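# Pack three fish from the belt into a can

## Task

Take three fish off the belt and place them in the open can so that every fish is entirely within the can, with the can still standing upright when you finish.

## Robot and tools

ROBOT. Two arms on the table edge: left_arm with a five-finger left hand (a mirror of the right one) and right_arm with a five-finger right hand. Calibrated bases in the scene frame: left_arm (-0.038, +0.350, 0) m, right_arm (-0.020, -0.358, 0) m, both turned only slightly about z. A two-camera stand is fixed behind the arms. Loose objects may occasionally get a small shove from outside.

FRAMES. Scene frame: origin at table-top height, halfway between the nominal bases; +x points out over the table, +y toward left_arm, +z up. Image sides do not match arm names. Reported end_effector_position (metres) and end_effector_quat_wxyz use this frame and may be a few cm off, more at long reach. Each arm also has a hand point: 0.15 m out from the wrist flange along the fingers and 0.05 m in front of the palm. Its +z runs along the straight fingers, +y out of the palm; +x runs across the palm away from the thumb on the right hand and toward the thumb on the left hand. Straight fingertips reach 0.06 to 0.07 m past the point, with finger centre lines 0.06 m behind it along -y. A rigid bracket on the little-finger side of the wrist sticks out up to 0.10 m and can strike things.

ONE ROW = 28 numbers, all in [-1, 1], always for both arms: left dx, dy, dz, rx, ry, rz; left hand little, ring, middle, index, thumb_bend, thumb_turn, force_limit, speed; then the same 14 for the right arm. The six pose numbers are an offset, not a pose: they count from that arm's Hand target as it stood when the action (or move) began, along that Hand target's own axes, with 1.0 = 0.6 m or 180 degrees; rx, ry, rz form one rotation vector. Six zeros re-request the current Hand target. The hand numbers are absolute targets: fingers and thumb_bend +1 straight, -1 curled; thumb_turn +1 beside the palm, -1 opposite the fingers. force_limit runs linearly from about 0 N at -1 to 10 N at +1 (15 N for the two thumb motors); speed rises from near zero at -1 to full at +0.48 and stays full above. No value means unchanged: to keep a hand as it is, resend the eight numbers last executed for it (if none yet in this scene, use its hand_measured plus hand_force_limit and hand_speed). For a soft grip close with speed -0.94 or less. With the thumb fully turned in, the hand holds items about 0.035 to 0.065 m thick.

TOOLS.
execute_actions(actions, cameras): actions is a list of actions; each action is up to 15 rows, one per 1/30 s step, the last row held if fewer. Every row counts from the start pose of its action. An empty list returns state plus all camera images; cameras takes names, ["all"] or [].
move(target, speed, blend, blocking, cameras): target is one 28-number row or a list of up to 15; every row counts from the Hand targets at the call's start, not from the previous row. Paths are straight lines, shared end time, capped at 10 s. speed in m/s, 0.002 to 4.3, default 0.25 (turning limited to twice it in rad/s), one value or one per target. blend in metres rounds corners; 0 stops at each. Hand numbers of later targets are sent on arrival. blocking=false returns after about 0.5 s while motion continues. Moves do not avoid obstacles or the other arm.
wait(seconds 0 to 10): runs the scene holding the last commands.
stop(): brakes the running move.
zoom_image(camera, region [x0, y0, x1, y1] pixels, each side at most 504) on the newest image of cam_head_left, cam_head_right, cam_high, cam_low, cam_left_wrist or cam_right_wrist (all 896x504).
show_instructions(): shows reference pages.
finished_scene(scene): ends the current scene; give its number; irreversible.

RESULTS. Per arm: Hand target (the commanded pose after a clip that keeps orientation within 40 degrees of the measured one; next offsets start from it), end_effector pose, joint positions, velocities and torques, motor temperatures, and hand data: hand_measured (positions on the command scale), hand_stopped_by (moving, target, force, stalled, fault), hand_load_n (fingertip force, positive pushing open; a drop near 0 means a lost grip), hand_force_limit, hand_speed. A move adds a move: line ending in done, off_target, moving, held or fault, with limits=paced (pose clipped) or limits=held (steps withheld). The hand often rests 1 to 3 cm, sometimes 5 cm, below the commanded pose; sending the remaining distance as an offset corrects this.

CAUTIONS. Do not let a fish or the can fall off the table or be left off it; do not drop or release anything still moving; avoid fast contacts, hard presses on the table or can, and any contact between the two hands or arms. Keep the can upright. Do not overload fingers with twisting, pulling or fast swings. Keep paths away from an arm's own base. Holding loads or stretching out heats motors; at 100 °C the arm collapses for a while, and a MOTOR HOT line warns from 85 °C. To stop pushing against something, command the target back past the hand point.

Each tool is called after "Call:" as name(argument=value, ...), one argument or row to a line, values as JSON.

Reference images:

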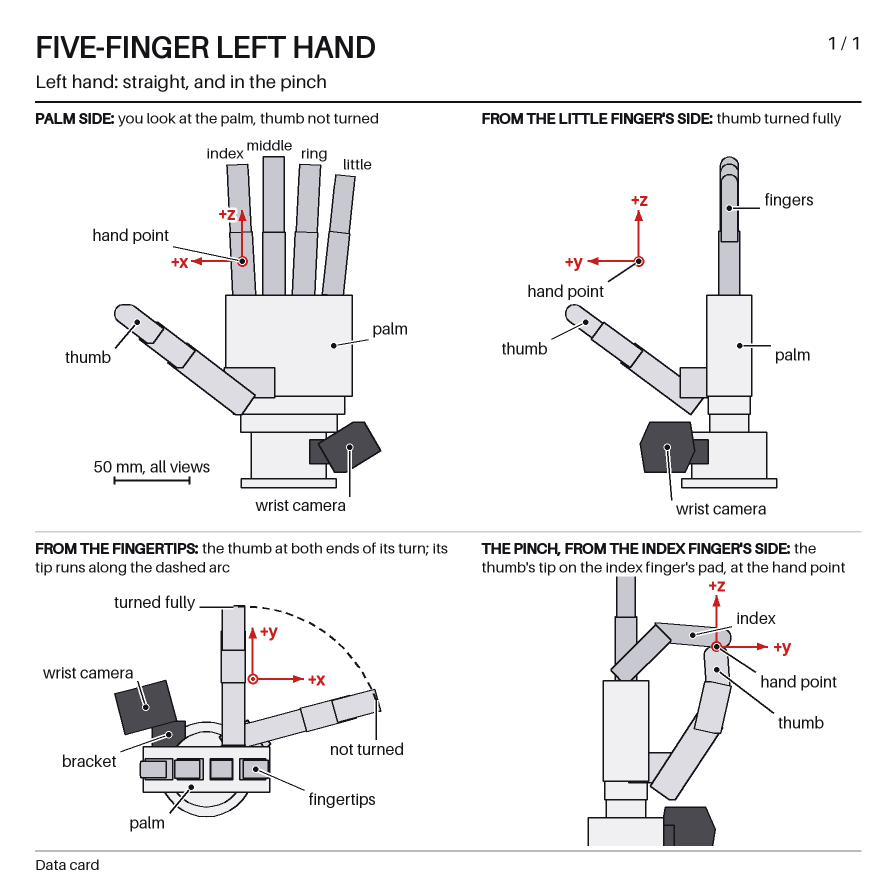

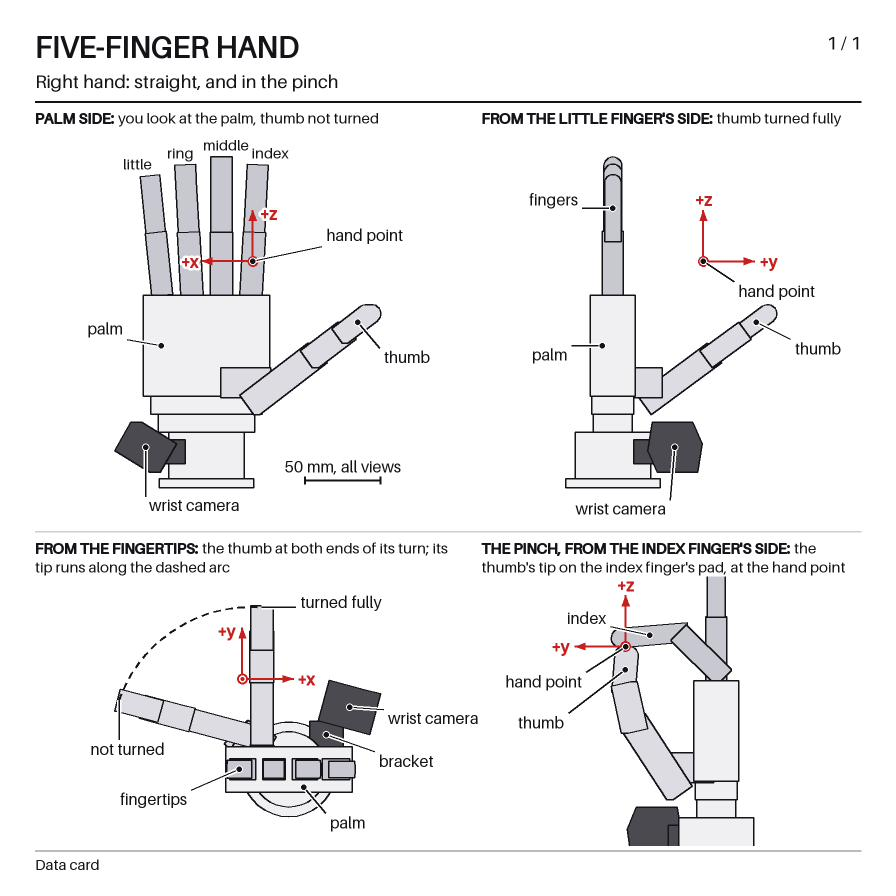

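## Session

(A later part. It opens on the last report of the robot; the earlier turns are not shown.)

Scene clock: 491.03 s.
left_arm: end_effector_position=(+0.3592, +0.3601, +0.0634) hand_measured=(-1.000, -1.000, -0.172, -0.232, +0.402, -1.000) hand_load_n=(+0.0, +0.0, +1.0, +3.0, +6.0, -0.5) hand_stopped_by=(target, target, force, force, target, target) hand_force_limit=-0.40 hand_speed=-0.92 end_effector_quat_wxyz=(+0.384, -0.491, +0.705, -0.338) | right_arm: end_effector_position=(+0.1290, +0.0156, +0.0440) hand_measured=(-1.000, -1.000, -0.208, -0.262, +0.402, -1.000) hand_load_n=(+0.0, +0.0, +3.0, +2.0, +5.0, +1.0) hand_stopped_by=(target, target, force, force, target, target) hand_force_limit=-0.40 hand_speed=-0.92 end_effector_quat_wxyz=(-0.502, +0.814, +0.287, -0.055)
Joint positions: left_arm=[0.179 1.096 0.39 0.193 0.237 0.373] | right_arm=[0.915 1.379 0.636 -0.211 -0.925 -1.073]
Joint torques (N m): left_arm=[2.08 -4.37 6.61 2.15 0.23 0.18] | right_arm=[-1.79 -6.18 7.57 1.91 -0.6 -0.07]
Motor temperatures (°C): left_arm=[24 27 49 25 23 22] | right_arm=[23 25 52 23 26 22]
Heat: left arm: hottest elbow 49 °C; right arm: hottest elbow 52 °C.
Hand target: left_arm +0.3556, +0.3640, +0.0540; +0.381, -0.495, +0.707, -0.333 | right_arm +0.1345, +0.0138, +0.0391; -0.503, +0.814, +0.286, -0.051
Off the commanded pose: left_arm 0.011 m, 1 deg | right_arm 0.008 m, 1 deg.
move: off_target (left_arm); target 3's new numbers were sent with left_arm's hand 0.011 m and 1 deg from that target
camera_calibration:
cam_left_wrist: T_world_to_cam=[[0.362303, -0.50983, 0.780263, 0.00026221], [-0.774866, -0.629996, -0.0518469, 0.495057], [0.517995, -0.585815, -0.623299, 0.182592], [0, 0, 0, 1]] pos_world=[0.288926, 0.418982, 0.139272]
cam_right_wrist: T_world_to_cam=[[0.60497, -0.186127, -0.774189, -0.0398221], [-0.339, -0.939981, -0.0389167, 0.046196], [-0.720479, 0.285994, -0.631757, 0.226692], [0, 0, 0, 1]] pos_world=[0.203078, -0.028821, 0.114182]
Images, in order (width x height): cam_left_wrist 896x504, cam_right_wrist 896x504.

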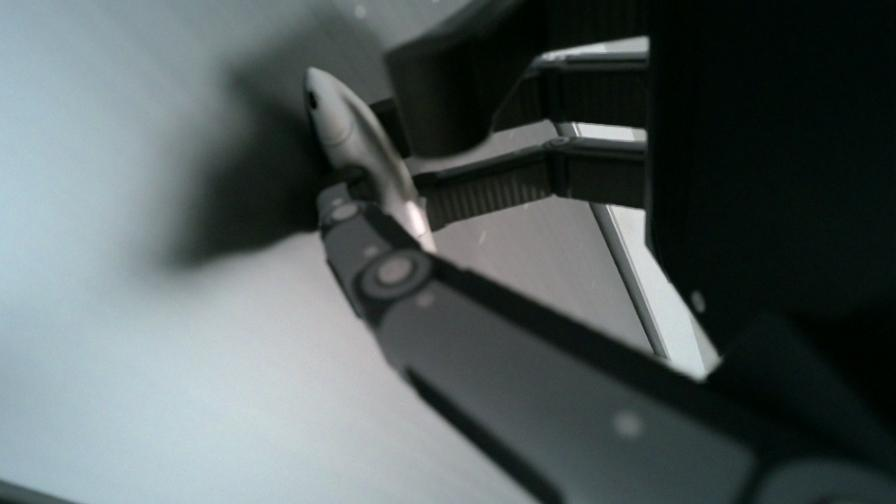

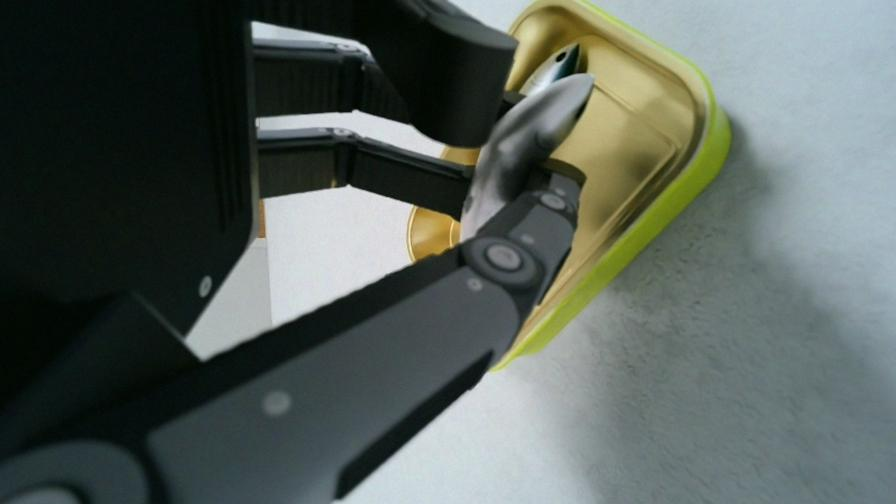

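Call:
move(
  target=[
    [-0.0188,-0.0615,-0.0047,0,0,0,-1,-1,-0.45,-0.25,0.4,-1,-0.4,-0.92,0,0,0,0,0,0,-1,-1,-0.1,-0.14,0.45,-1,-0.4,-0.85],
    [-0.0188,-0.0615,-0.0047,0,0,0,-1,-1,-0.48,-0.28,0.4,-1,-0.4,-0.92,0.0413,-0.0455,0.001,0,0,0,-1,-1,-0.1,-0.14,0.45,-1,-0.4,-0.85],
    [-0.0465,-0.1745,-0.0699,0,0,0,-1,-1,-0.48,-0.28,0.4,-1,-0.4,-0.92,0.0725,-0.1725,-0.0723,0,0,0,-1,-1,-0.1,-0.14,0.45,-1,-0.4,-0.85],
  ],
  speed=[0.06,0.06,0.09],
  cameras=["cam_left_wrist","cam_right_wrist"],
)

Scene clock: 512.90 s.
left_arm: end_effector_position=(+0.3538, +0.3595, +0.1348) hand_measured=(-1.000, -1.000, -0.194, -0.246, +0.402, -1.000) hand_load_n=(+0.0, +0.0, +3.5, +3.0, +7.5, +0.0) hand_stopped_by=(target, target, force, force, target, target) hand_force_limit=-0.40 hand_speed=-0.92 end_effector_quat_wxyz=(+0.355, -0.505, +0.717, -0.323) | right_arm: end_effector_position=(+0.1362, +0.0231, +0.1348) hand_measured=(-1.000, -1.000, -0.100, -0.140, +0.450, -1.000) hand_load_n=(+0.0, +0.0, +0.0, +0.0, +0.0, +0.0) hand_stopped_by=(target, target, target, target, target, target) hand_force_limit=-0.40 hand_speed=-0.85 end_effector_quat_wxyz=(-0.494, +0.821, +0.279, -0.065)
Joint positions: left_arm=[0.179 0.941 0.563 -0.21 0.236 0.373] | right_arm=[0.915 1.251 0.815 -0.544 -0.92 -1.066]
Joint torques (N m): left_arm=[1.73 -6.3 12.72 1.05 0.02 0.1] | right_arm=[-0.15 -7.47 13.68 1.14 -0.35 0.15]
Heat: left arm: hottest elbow 47 °C; right arm: hottest elbow 49 °C.
Hand target: left_arm +0.3721, +0.3642, +0.1690; +0.380, -0.495, +0.707, -0.333 | right_arm +0.1438, +0.0363, +0.1568; -0.502, +0.814, +0.286, -0.051
Off the commanded pose: left_arm 0.039 m, 4 deg | right_arm 0.027 m, 2 deg.
move: off_target (left_arm, right_arm); target 2's new numbers were sent with left_arm's hand 0.036 m and 3 deg from that target
camera_calibration:
cam_left_wrist: T_world_to_cam=[[0.418972, -0.501348, 0.757042, -0.0737993], [-0.775872, -0.630783, 0.0116591, 0.486268], [0.471684, -0.592253, -0.653262, 0.252247], [0, 0, 0, 1]] pos_world=[0.28922, 0.419124, 0.214983]
cam_right_wrist: T_world_to_cam=[[0.588634, -0.209744, -0.780716, 0.0311262], [-0.345685, -0.938312, -0.00855231, 0.0559739], [-0.730761, 0.274916, -0.624828, 0.287794], [0, 0, 0, 1]] pos_world=[0.211336, -0.0200696, 0.204601]
Images, in order (width x height): cam_left_wrist 896x504, cam_right_wrist 896x504.

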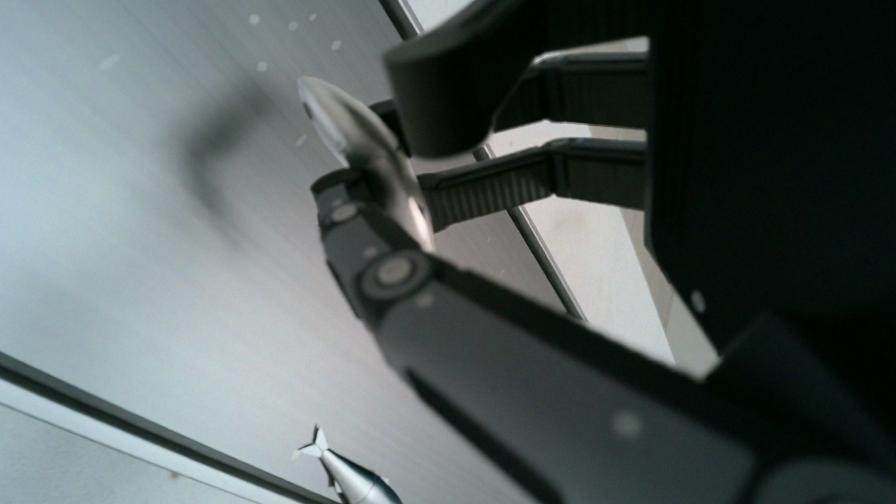

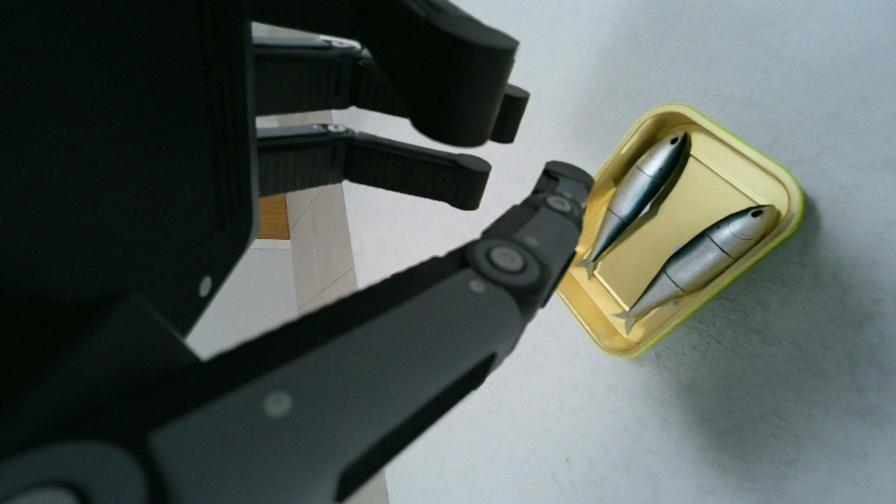

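Call:
move(
  target=[
    [0,0,0,0,0,0,-1,-1,-0.48,-0.28,0.4,-1,-0.4,-0.92,-0.0752,0.2582,-0.4898,-0.1409,0.5742,0.3315,-1,-1,-0.1,-0.14,0.45,-1,-0.4,-0.85],
    [0.68,0.0297,-0.2755,0.071,0.2894,0.1671,-1,-1,-0.48,-0.28,0.4,-1,-0.4,-0.92,-0.0752,0.2582,-0.4898,-0.1409,0.5742,0.3315,-1,-1,-0.1,-0.14,0.45,-1,-0.4,-0.85],
  ],
  speed=[0.28,0.2],
  blend=0.03,
  cameras=["cam_left_wrist","cam_head_left"],
)

Scene clock: 548.53 s.
left_arm: end_effector_position=(+0.1232, +0.0172, +0.1238) hand_measured=(-1.000, -1.000, -0.194, -0.246, +0.402, -1.000) hand_load_n=(+0.0, +0.0, +3.0, +3.0, +8.0, +0.0) hand_stopped_by=(target, target, force, force, target, target) hand_force_limit=-0.40 hand_speed=-0.92 end_effector_quat_wxyz=(+0.149, -0.068, +0.873, -0.459) | right_arm: end_effector_position=(+0.2732, -0.2689, +0.1490) hand_measured=(-1.000, -1.000, -0.100, -0.140, +0.450, -1.000) hand_load_n=(+0.0, +0.0, +0.0, +0.0, +0.0, +0.0) hand_stopped_by=(target, target, target, target, target, target) hand_force_limit=-0.40 hand_speed=-0.85 end_effector_quat_wxyz=(-0.283, +0.657, -0.563, +0.413)
Joint positions: left_arm=[-0.998 0.856 0.486 -0.2 0.134 0.323] | right_arm=[0.58 0.577 0.451 -0.494 0.538 0.088]
Joint torques (N m): left_arm=[0.32 -2.84 12.36 2.06 -0.03 -0.01] | right_arm=[-1.85 1.61 13.15 1.57 0.44 0.19]
Heat: left arm: hottest elbow 52 °C; right arm: hottest elbow 50 °C.
Hand target: left_arm +0.1307, -0.0038, +0.1495; +0.157, -0.064, +0.861, -0.480 | right_arm +0.2795, -0.2702, +0.1604; -0.286, +0.646, -0.573, +0.416
Off the commanded pose: left_arm 0.034 m, 3 deg | right_arm 0.013 m, 2 deg.
move: off_target (left_arm, right_arm)
camera_calibration:
cam_left_wrist: T_world_to_cam=[[-0.247999, -0.609788, 0.752765, -0.0558955], [-0.927769, 0.373141, -0.00338672, 0.094917], [-0.278822, -0.699232, -0.65828, 0.246087], [0, 0, 0, 1]] pos_world=[0.142813, 0.10257, 0.204392]
Images, in order (width x height): cam_head_left 896x504, cam_left_wrist 896x504.

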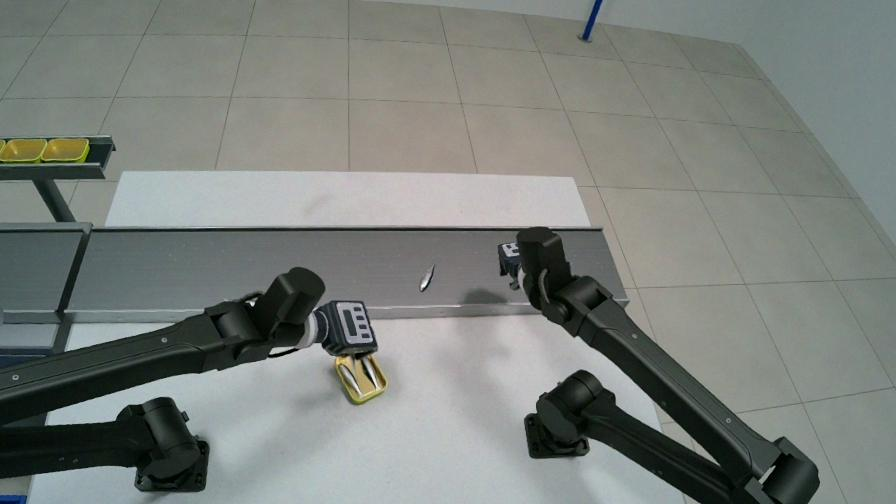

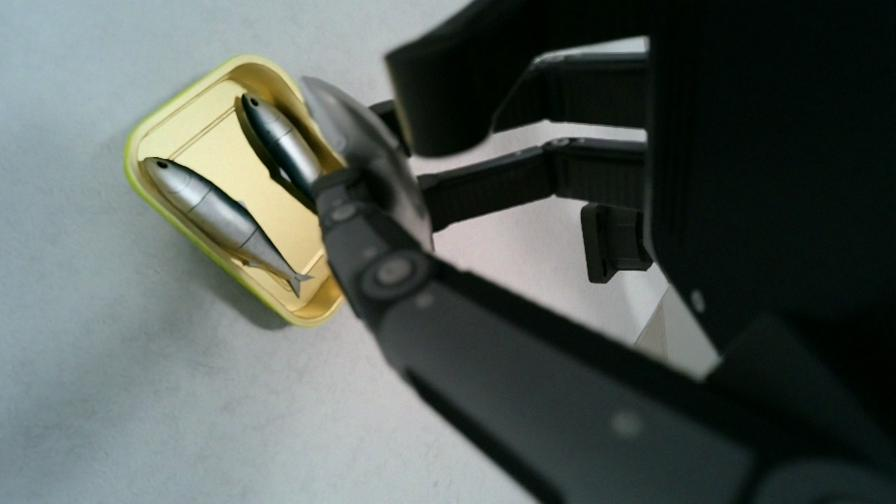

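Call:
move(
  target=[
    [0.0134,0.096,0.0325,0,0,0,-1,-1,-0.48,-0.28,0.4,-1,-0.4,-0.92,-0.0104,0.0424,0.0245,0,0,0,-1,-1,-0.1,-0.14,0.45,-1,-0.4,-0.85],
    [0.0297,0.1622,0.0708,0,0,0,-1,-1,-0.48,-0.28,0.4,-1,-0.4,-0.92,-0.0104,0.0424,0.0245,0,0,0,-1,-1,-0.1,-0.14,0.45,-1,-0.4,-0.85],
  ],
  speed=[0.1,0.06],
  cameras=["cam_left_wrist","cam_head_left"],
)

Scene clock: 577.40 s.
left_arm: end_effector_position=(+0.1295, +0.0049, +0.0501) hand_measured=(-1.000, -1.000, -0.194, -0.246, +0.402, -1.000) hand_load_n=(+0.0, +0.0, +3.0, +3.0, +7.5, +0.5) hand_stopped_by=(target, target, force, force, target, target) hand_force_limit=-0.40 hand_speed=-0.92 end_effector_quat_wxyz=(+0.156, -0.062, +0.859, -0.485) | right_arm: end_effector_position=(+0.2761, -0.2673, +0.1321) hand_measured=(-1.000, -1.000, -0.100, -0.140, +0.450, -1.000) hand_load_n=(+0.0, +0.0, +0.0, +0.0, +0.0, +0.0) hand_stopped_by=(target, target, target, target, target, target) hand_force_limit=-0.40 hand_speed=-0.85 end_effector_quat_wxyz=(-0.286, +0.655, -0.564, +0.414)
Joint positions: left_arm=[-0.993 1.079 0.334 0.236 0.151 0.323] | right_arm=[0.58 0.598 0.409 -0.423 0.539 0.09]
Joint torques (N m): left_arm=[2.32 -3.55 6.54 2.21 0.19 0.14] | right_arm=[-1.9 1.38 10.25 2.43 0.41 0.19]
Motor temperatures (°C): left_arm=[24 27 59 25 23 22] | right_arm=[23 25 51 23 26 22]
Heat: left arm: hottest elbow 59 °C; right arm: hottest elbow 51 °C.
Hand target: left_arm +0.1320, +0.0090, +0.0427; +0.157, -0.064, +0.861, -0.480 | right_arm +0.2794, -0.2702, +0.1303; -0.286, +0.646, -0.573, +0.416
Off the commanded pose: left_arm 0.009 m, 1 deg | right_arm 0.005 m, 1 deg.
move: done
camera_calibration:
cam_left_wrist: T_world_to_cam=[[-0.271767, -0.56482, 0.779179, -0.00474186], [-0.923759, 0.380122, -0.0466477, 0.106625], [-0.269836, -0.732451, -0.625063, 0.187998], [0, 0, 0, 1]] pos_world=[0.147936, 0.0944909, 0.126179]
Images, in order (width x height): cam_head_left 896x504, cam_left_wrist 896x504.

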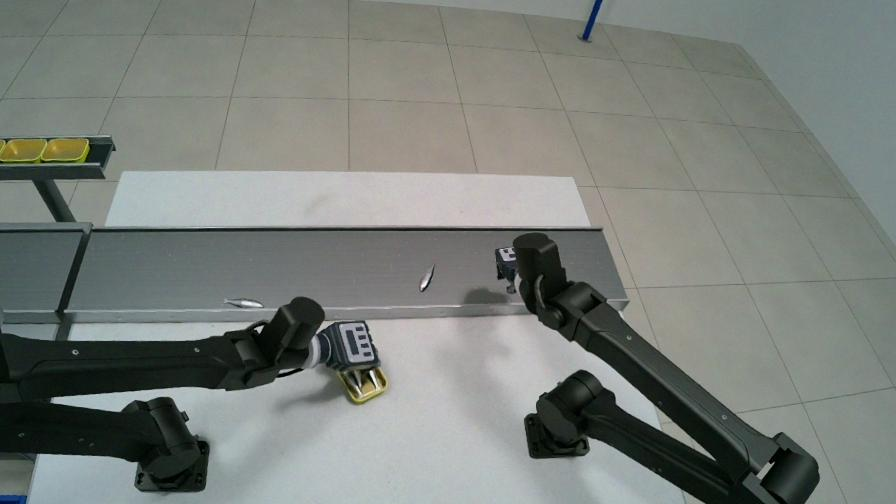

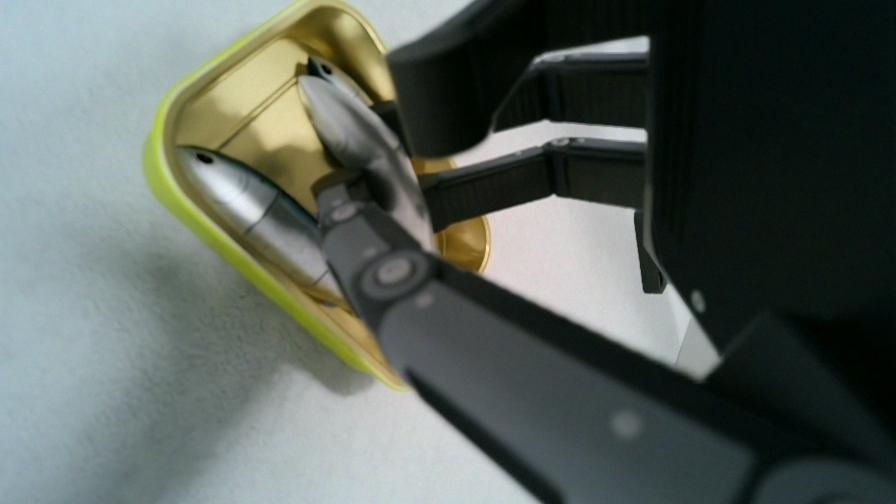

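Call:
move(
  target=[0,0,0,0,0,0,-1,-1,-0.09,-0.12,0.43,-1,-0.4,-0.85,0,0,0,0,0,0,-1,-1,-0.1,-0.14,0.45,-1,-0.4,-0.85],
  speed=0.05,
  cameras=["cam_left_wrist"],
)

Scene clock: 590.77 s.
left_arm: end_effector_position=(+0.1295, +0.0049, +0.0501) hand_measured=(-1.000, -1.000, -0.090, -0.120, +0.430, -1.000) hand_load_n=(+0.0, +0.0, +0.0, +0.0, +0.0, +0.5) hand_stopped_by=(target, target, target, target, target, target) hand_force_limit=-0.40 hand_speed=-0.85 end_effector_quat_wxyz=(+0.156, -0.062, +0.858, -0.485) | right_arm: end_effector_position=(+0.2761, -0.2673, +0.1321) hand_measured=(-1.000, -1.000, -0.100, -0.140, +0.450, -1.000) hand_load_n=(+0.0, +0.0, +0.0, +0.0, +0.0, +0.0) hand_stopped_by=(target, target, target, target, target, target) hand_force_limit=-0.40 hand_speed=-0.85 end_effector_quat_wxyz=(-0.286, +0.655, -0.564, +0.414)
Joint positions: left_arm=[-0.993 1.079 0.334 0.236 0.151 0.323] | right_arm=[0.58 0.598 0.409 -0.423 0.539 0.09]
Joint torques (N m): left_arm=[2.08 -3.78 6.58 2.32 0.23 0.13] | right_arm=[-1.96 1.61 10.22 2.43 0.41 0.19]
Motor temperatures (°C): left_arm=[24 27 54 25 23 22] | right_arm=[23 25 53 23 26 22]
Heat: left arm: hottest elbow 54 °C; right arm: hottest elbow 53 °C.
Hand target: left_arm +0.1320, +0.0089, +0.0428; +0.157, -0.064, +0.861, -0.480 | right_arm +0.2794, -0.2702, +0.1303; -0.286, +0.646, -0.573, +0.416
Off the commanded pose: left_arm 0.009 m, 1 deg | right_arm 0.005 m, 1 deg.
move: done
camera_calibration:
cam_left_wrist: T_world_to_cam=[[-0.27192, -0.564555, 0.779318, -0.00489507], [-0.923743, 0.380125, -0.0469428, 0.106701], [-0.269736, -0.732655, -0.624868, 0.187968], [0, 0, 0, 1]] pos_world=[0.147935, 0.0943923, 0.126279]
Images, in order (width x height): cam_left_wrist 896x504.

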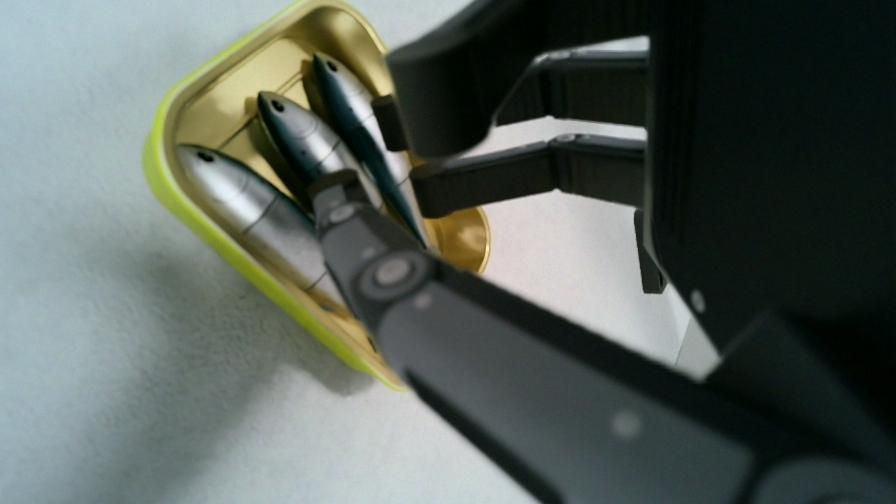

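Call:
move(
  target=[
    [-0.02,-0.0653,0.0025,0,0,0,-1,-1,-0.09,-0.12,0.43,-1,-0.4,-0.85,0,0,0,0,0,0,-1,-1,-0.1,-0.14,0.45,-1,-0.4,-0.85],
    [-0.0477,-0.1783,-0.0627,0,0,0,-1,-1,-0.09,-0.12,0.43,-1,-0.4,-0.85,0,0,0,0,0,0,-1,-1,-0.1,-0.14,0.45,-1,-0.4,-0.85],
  ],
  speed=[0.06,0.1],
  cameras=["cam_left_wrist","cam_head_left"],
)

Call:
zoom_image(
  camera="cam_left_wrist",
  region=[60, 20, 400, 360],
)

Scene clock: 599.40 s.
left_arm: end_effector_position=(+0.1299, +0.0043, +0.1244) hand_measured=(-1.000, -1.000, -0.090, -0.120, +0.430, -1.000) hand_load_n=(+0.0, +0.0, +0.0, +0.0, +0.0, +0.0) hand_stopped_by=(target, target, target, target, target, target) hand_force_limit=-0.40 hand_speed=-0.85 end_effector_quat_wxyz=(+0.142, -0.066, +0.875, -0.458) | right_arm: end_effector_position=(+0.2761, -0.2673, +0.1321) hand_measured=(-1.000, -1.000, -0.100, -0.140, +0.450, -1.000) hand_load_n=(+0.0, +0.0, +0.0, +0.0, +0.0, +0.0) hand_stopped_by=(target, target, target, target, target, target) hand_force_limit=-0.40 hand_speed=-0.85 end_effector_quat_wxyz=(-0.286, +0.655, -0.564, +0.414)
Joint positions: left_arm=[-0.993 0.916 0.52 -0.18 0.151 0.323] | right_arm=[0.58 0.598 0.409 -0.423 0.539 0.09]
Joint torques (N m): left_arm=[1.49 -6.07 12.51 1.26 0 0.13] | right_arm=[-1.73 1.44 10.25 2.4 0.41 0.19]
Heat: left arm: hottest elbow 53 °C; right arm: hottest elbow 54 °C.
Hand target: left_arm +0.1422, -0.0101, +0.1577; +0.157, -0.064, +0.861, -0.480 | right_arm +0.2794, -0.2702, +0.1303; -0.286, +0.646, -0.573, +0.416
Off the commanded pose: left_arm 0.038 m, 3 deg | right_arm 0.005 m, 1 deg.
move: off_target (left_arm)
camera_calibration:
cam_left_wrist: T_world_to_cam=[[-0.244236, -0.609104, 0.754547, -0.0632474], [-0.924453, 0.381201, 0.00848954, 0.103957], [-0.292805, -0.69547, -0.656191, 0.240859], [0, 0, 0, 1]] pos_world=[0.151181, 0.089358, 0.20489]
Images, in order (width x height): cam_head_left 896x504, cam_left_wrist 896x504.

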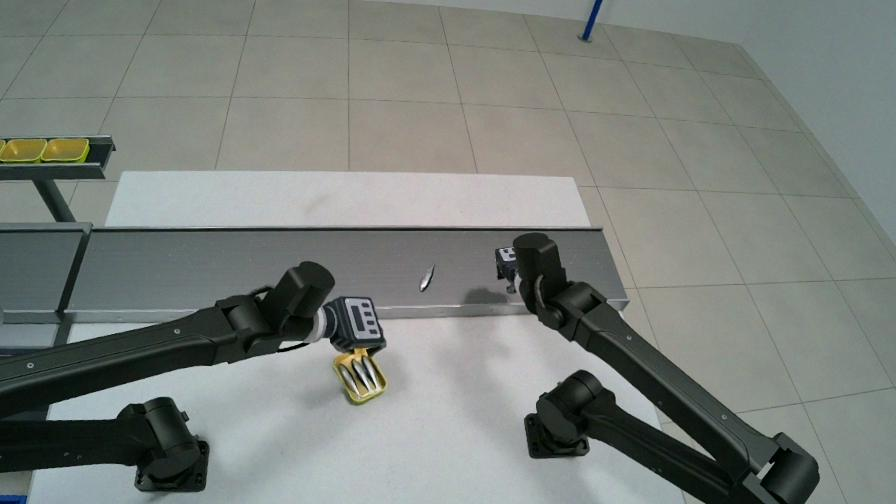

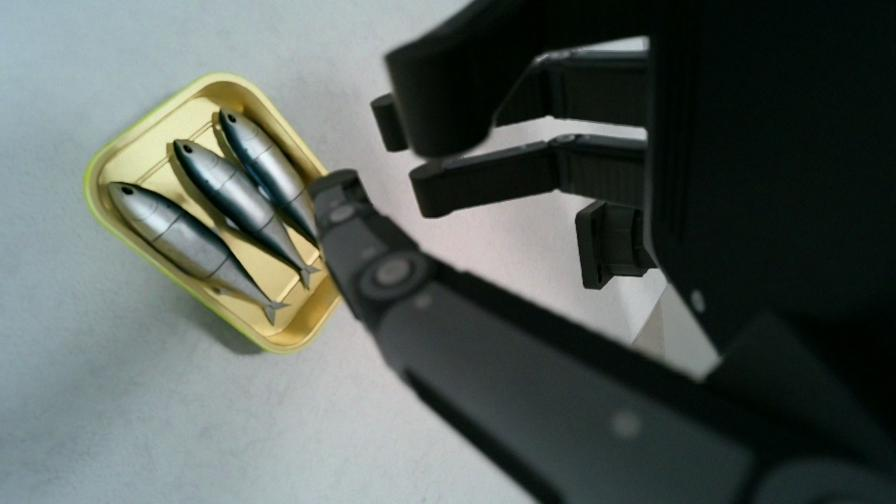

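Scaled by 1.482.

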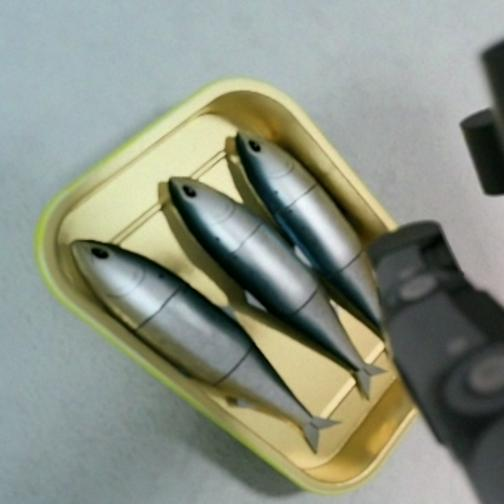

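Call:
zoom_image(
  camera="cam_head_left",
  region=[320, 335, 410, 415],
)

Scaled by 5.600.

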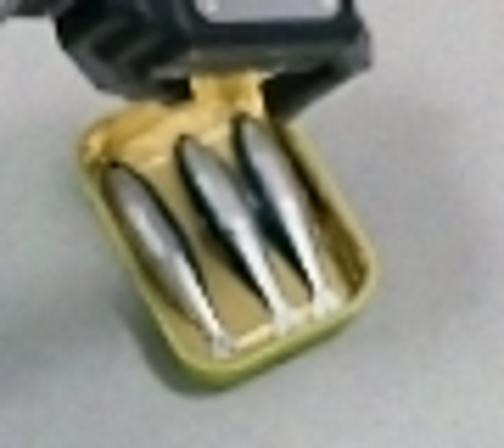

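Call:
finished_scene(
  scene=3,
)

The scene is finished: the task was done.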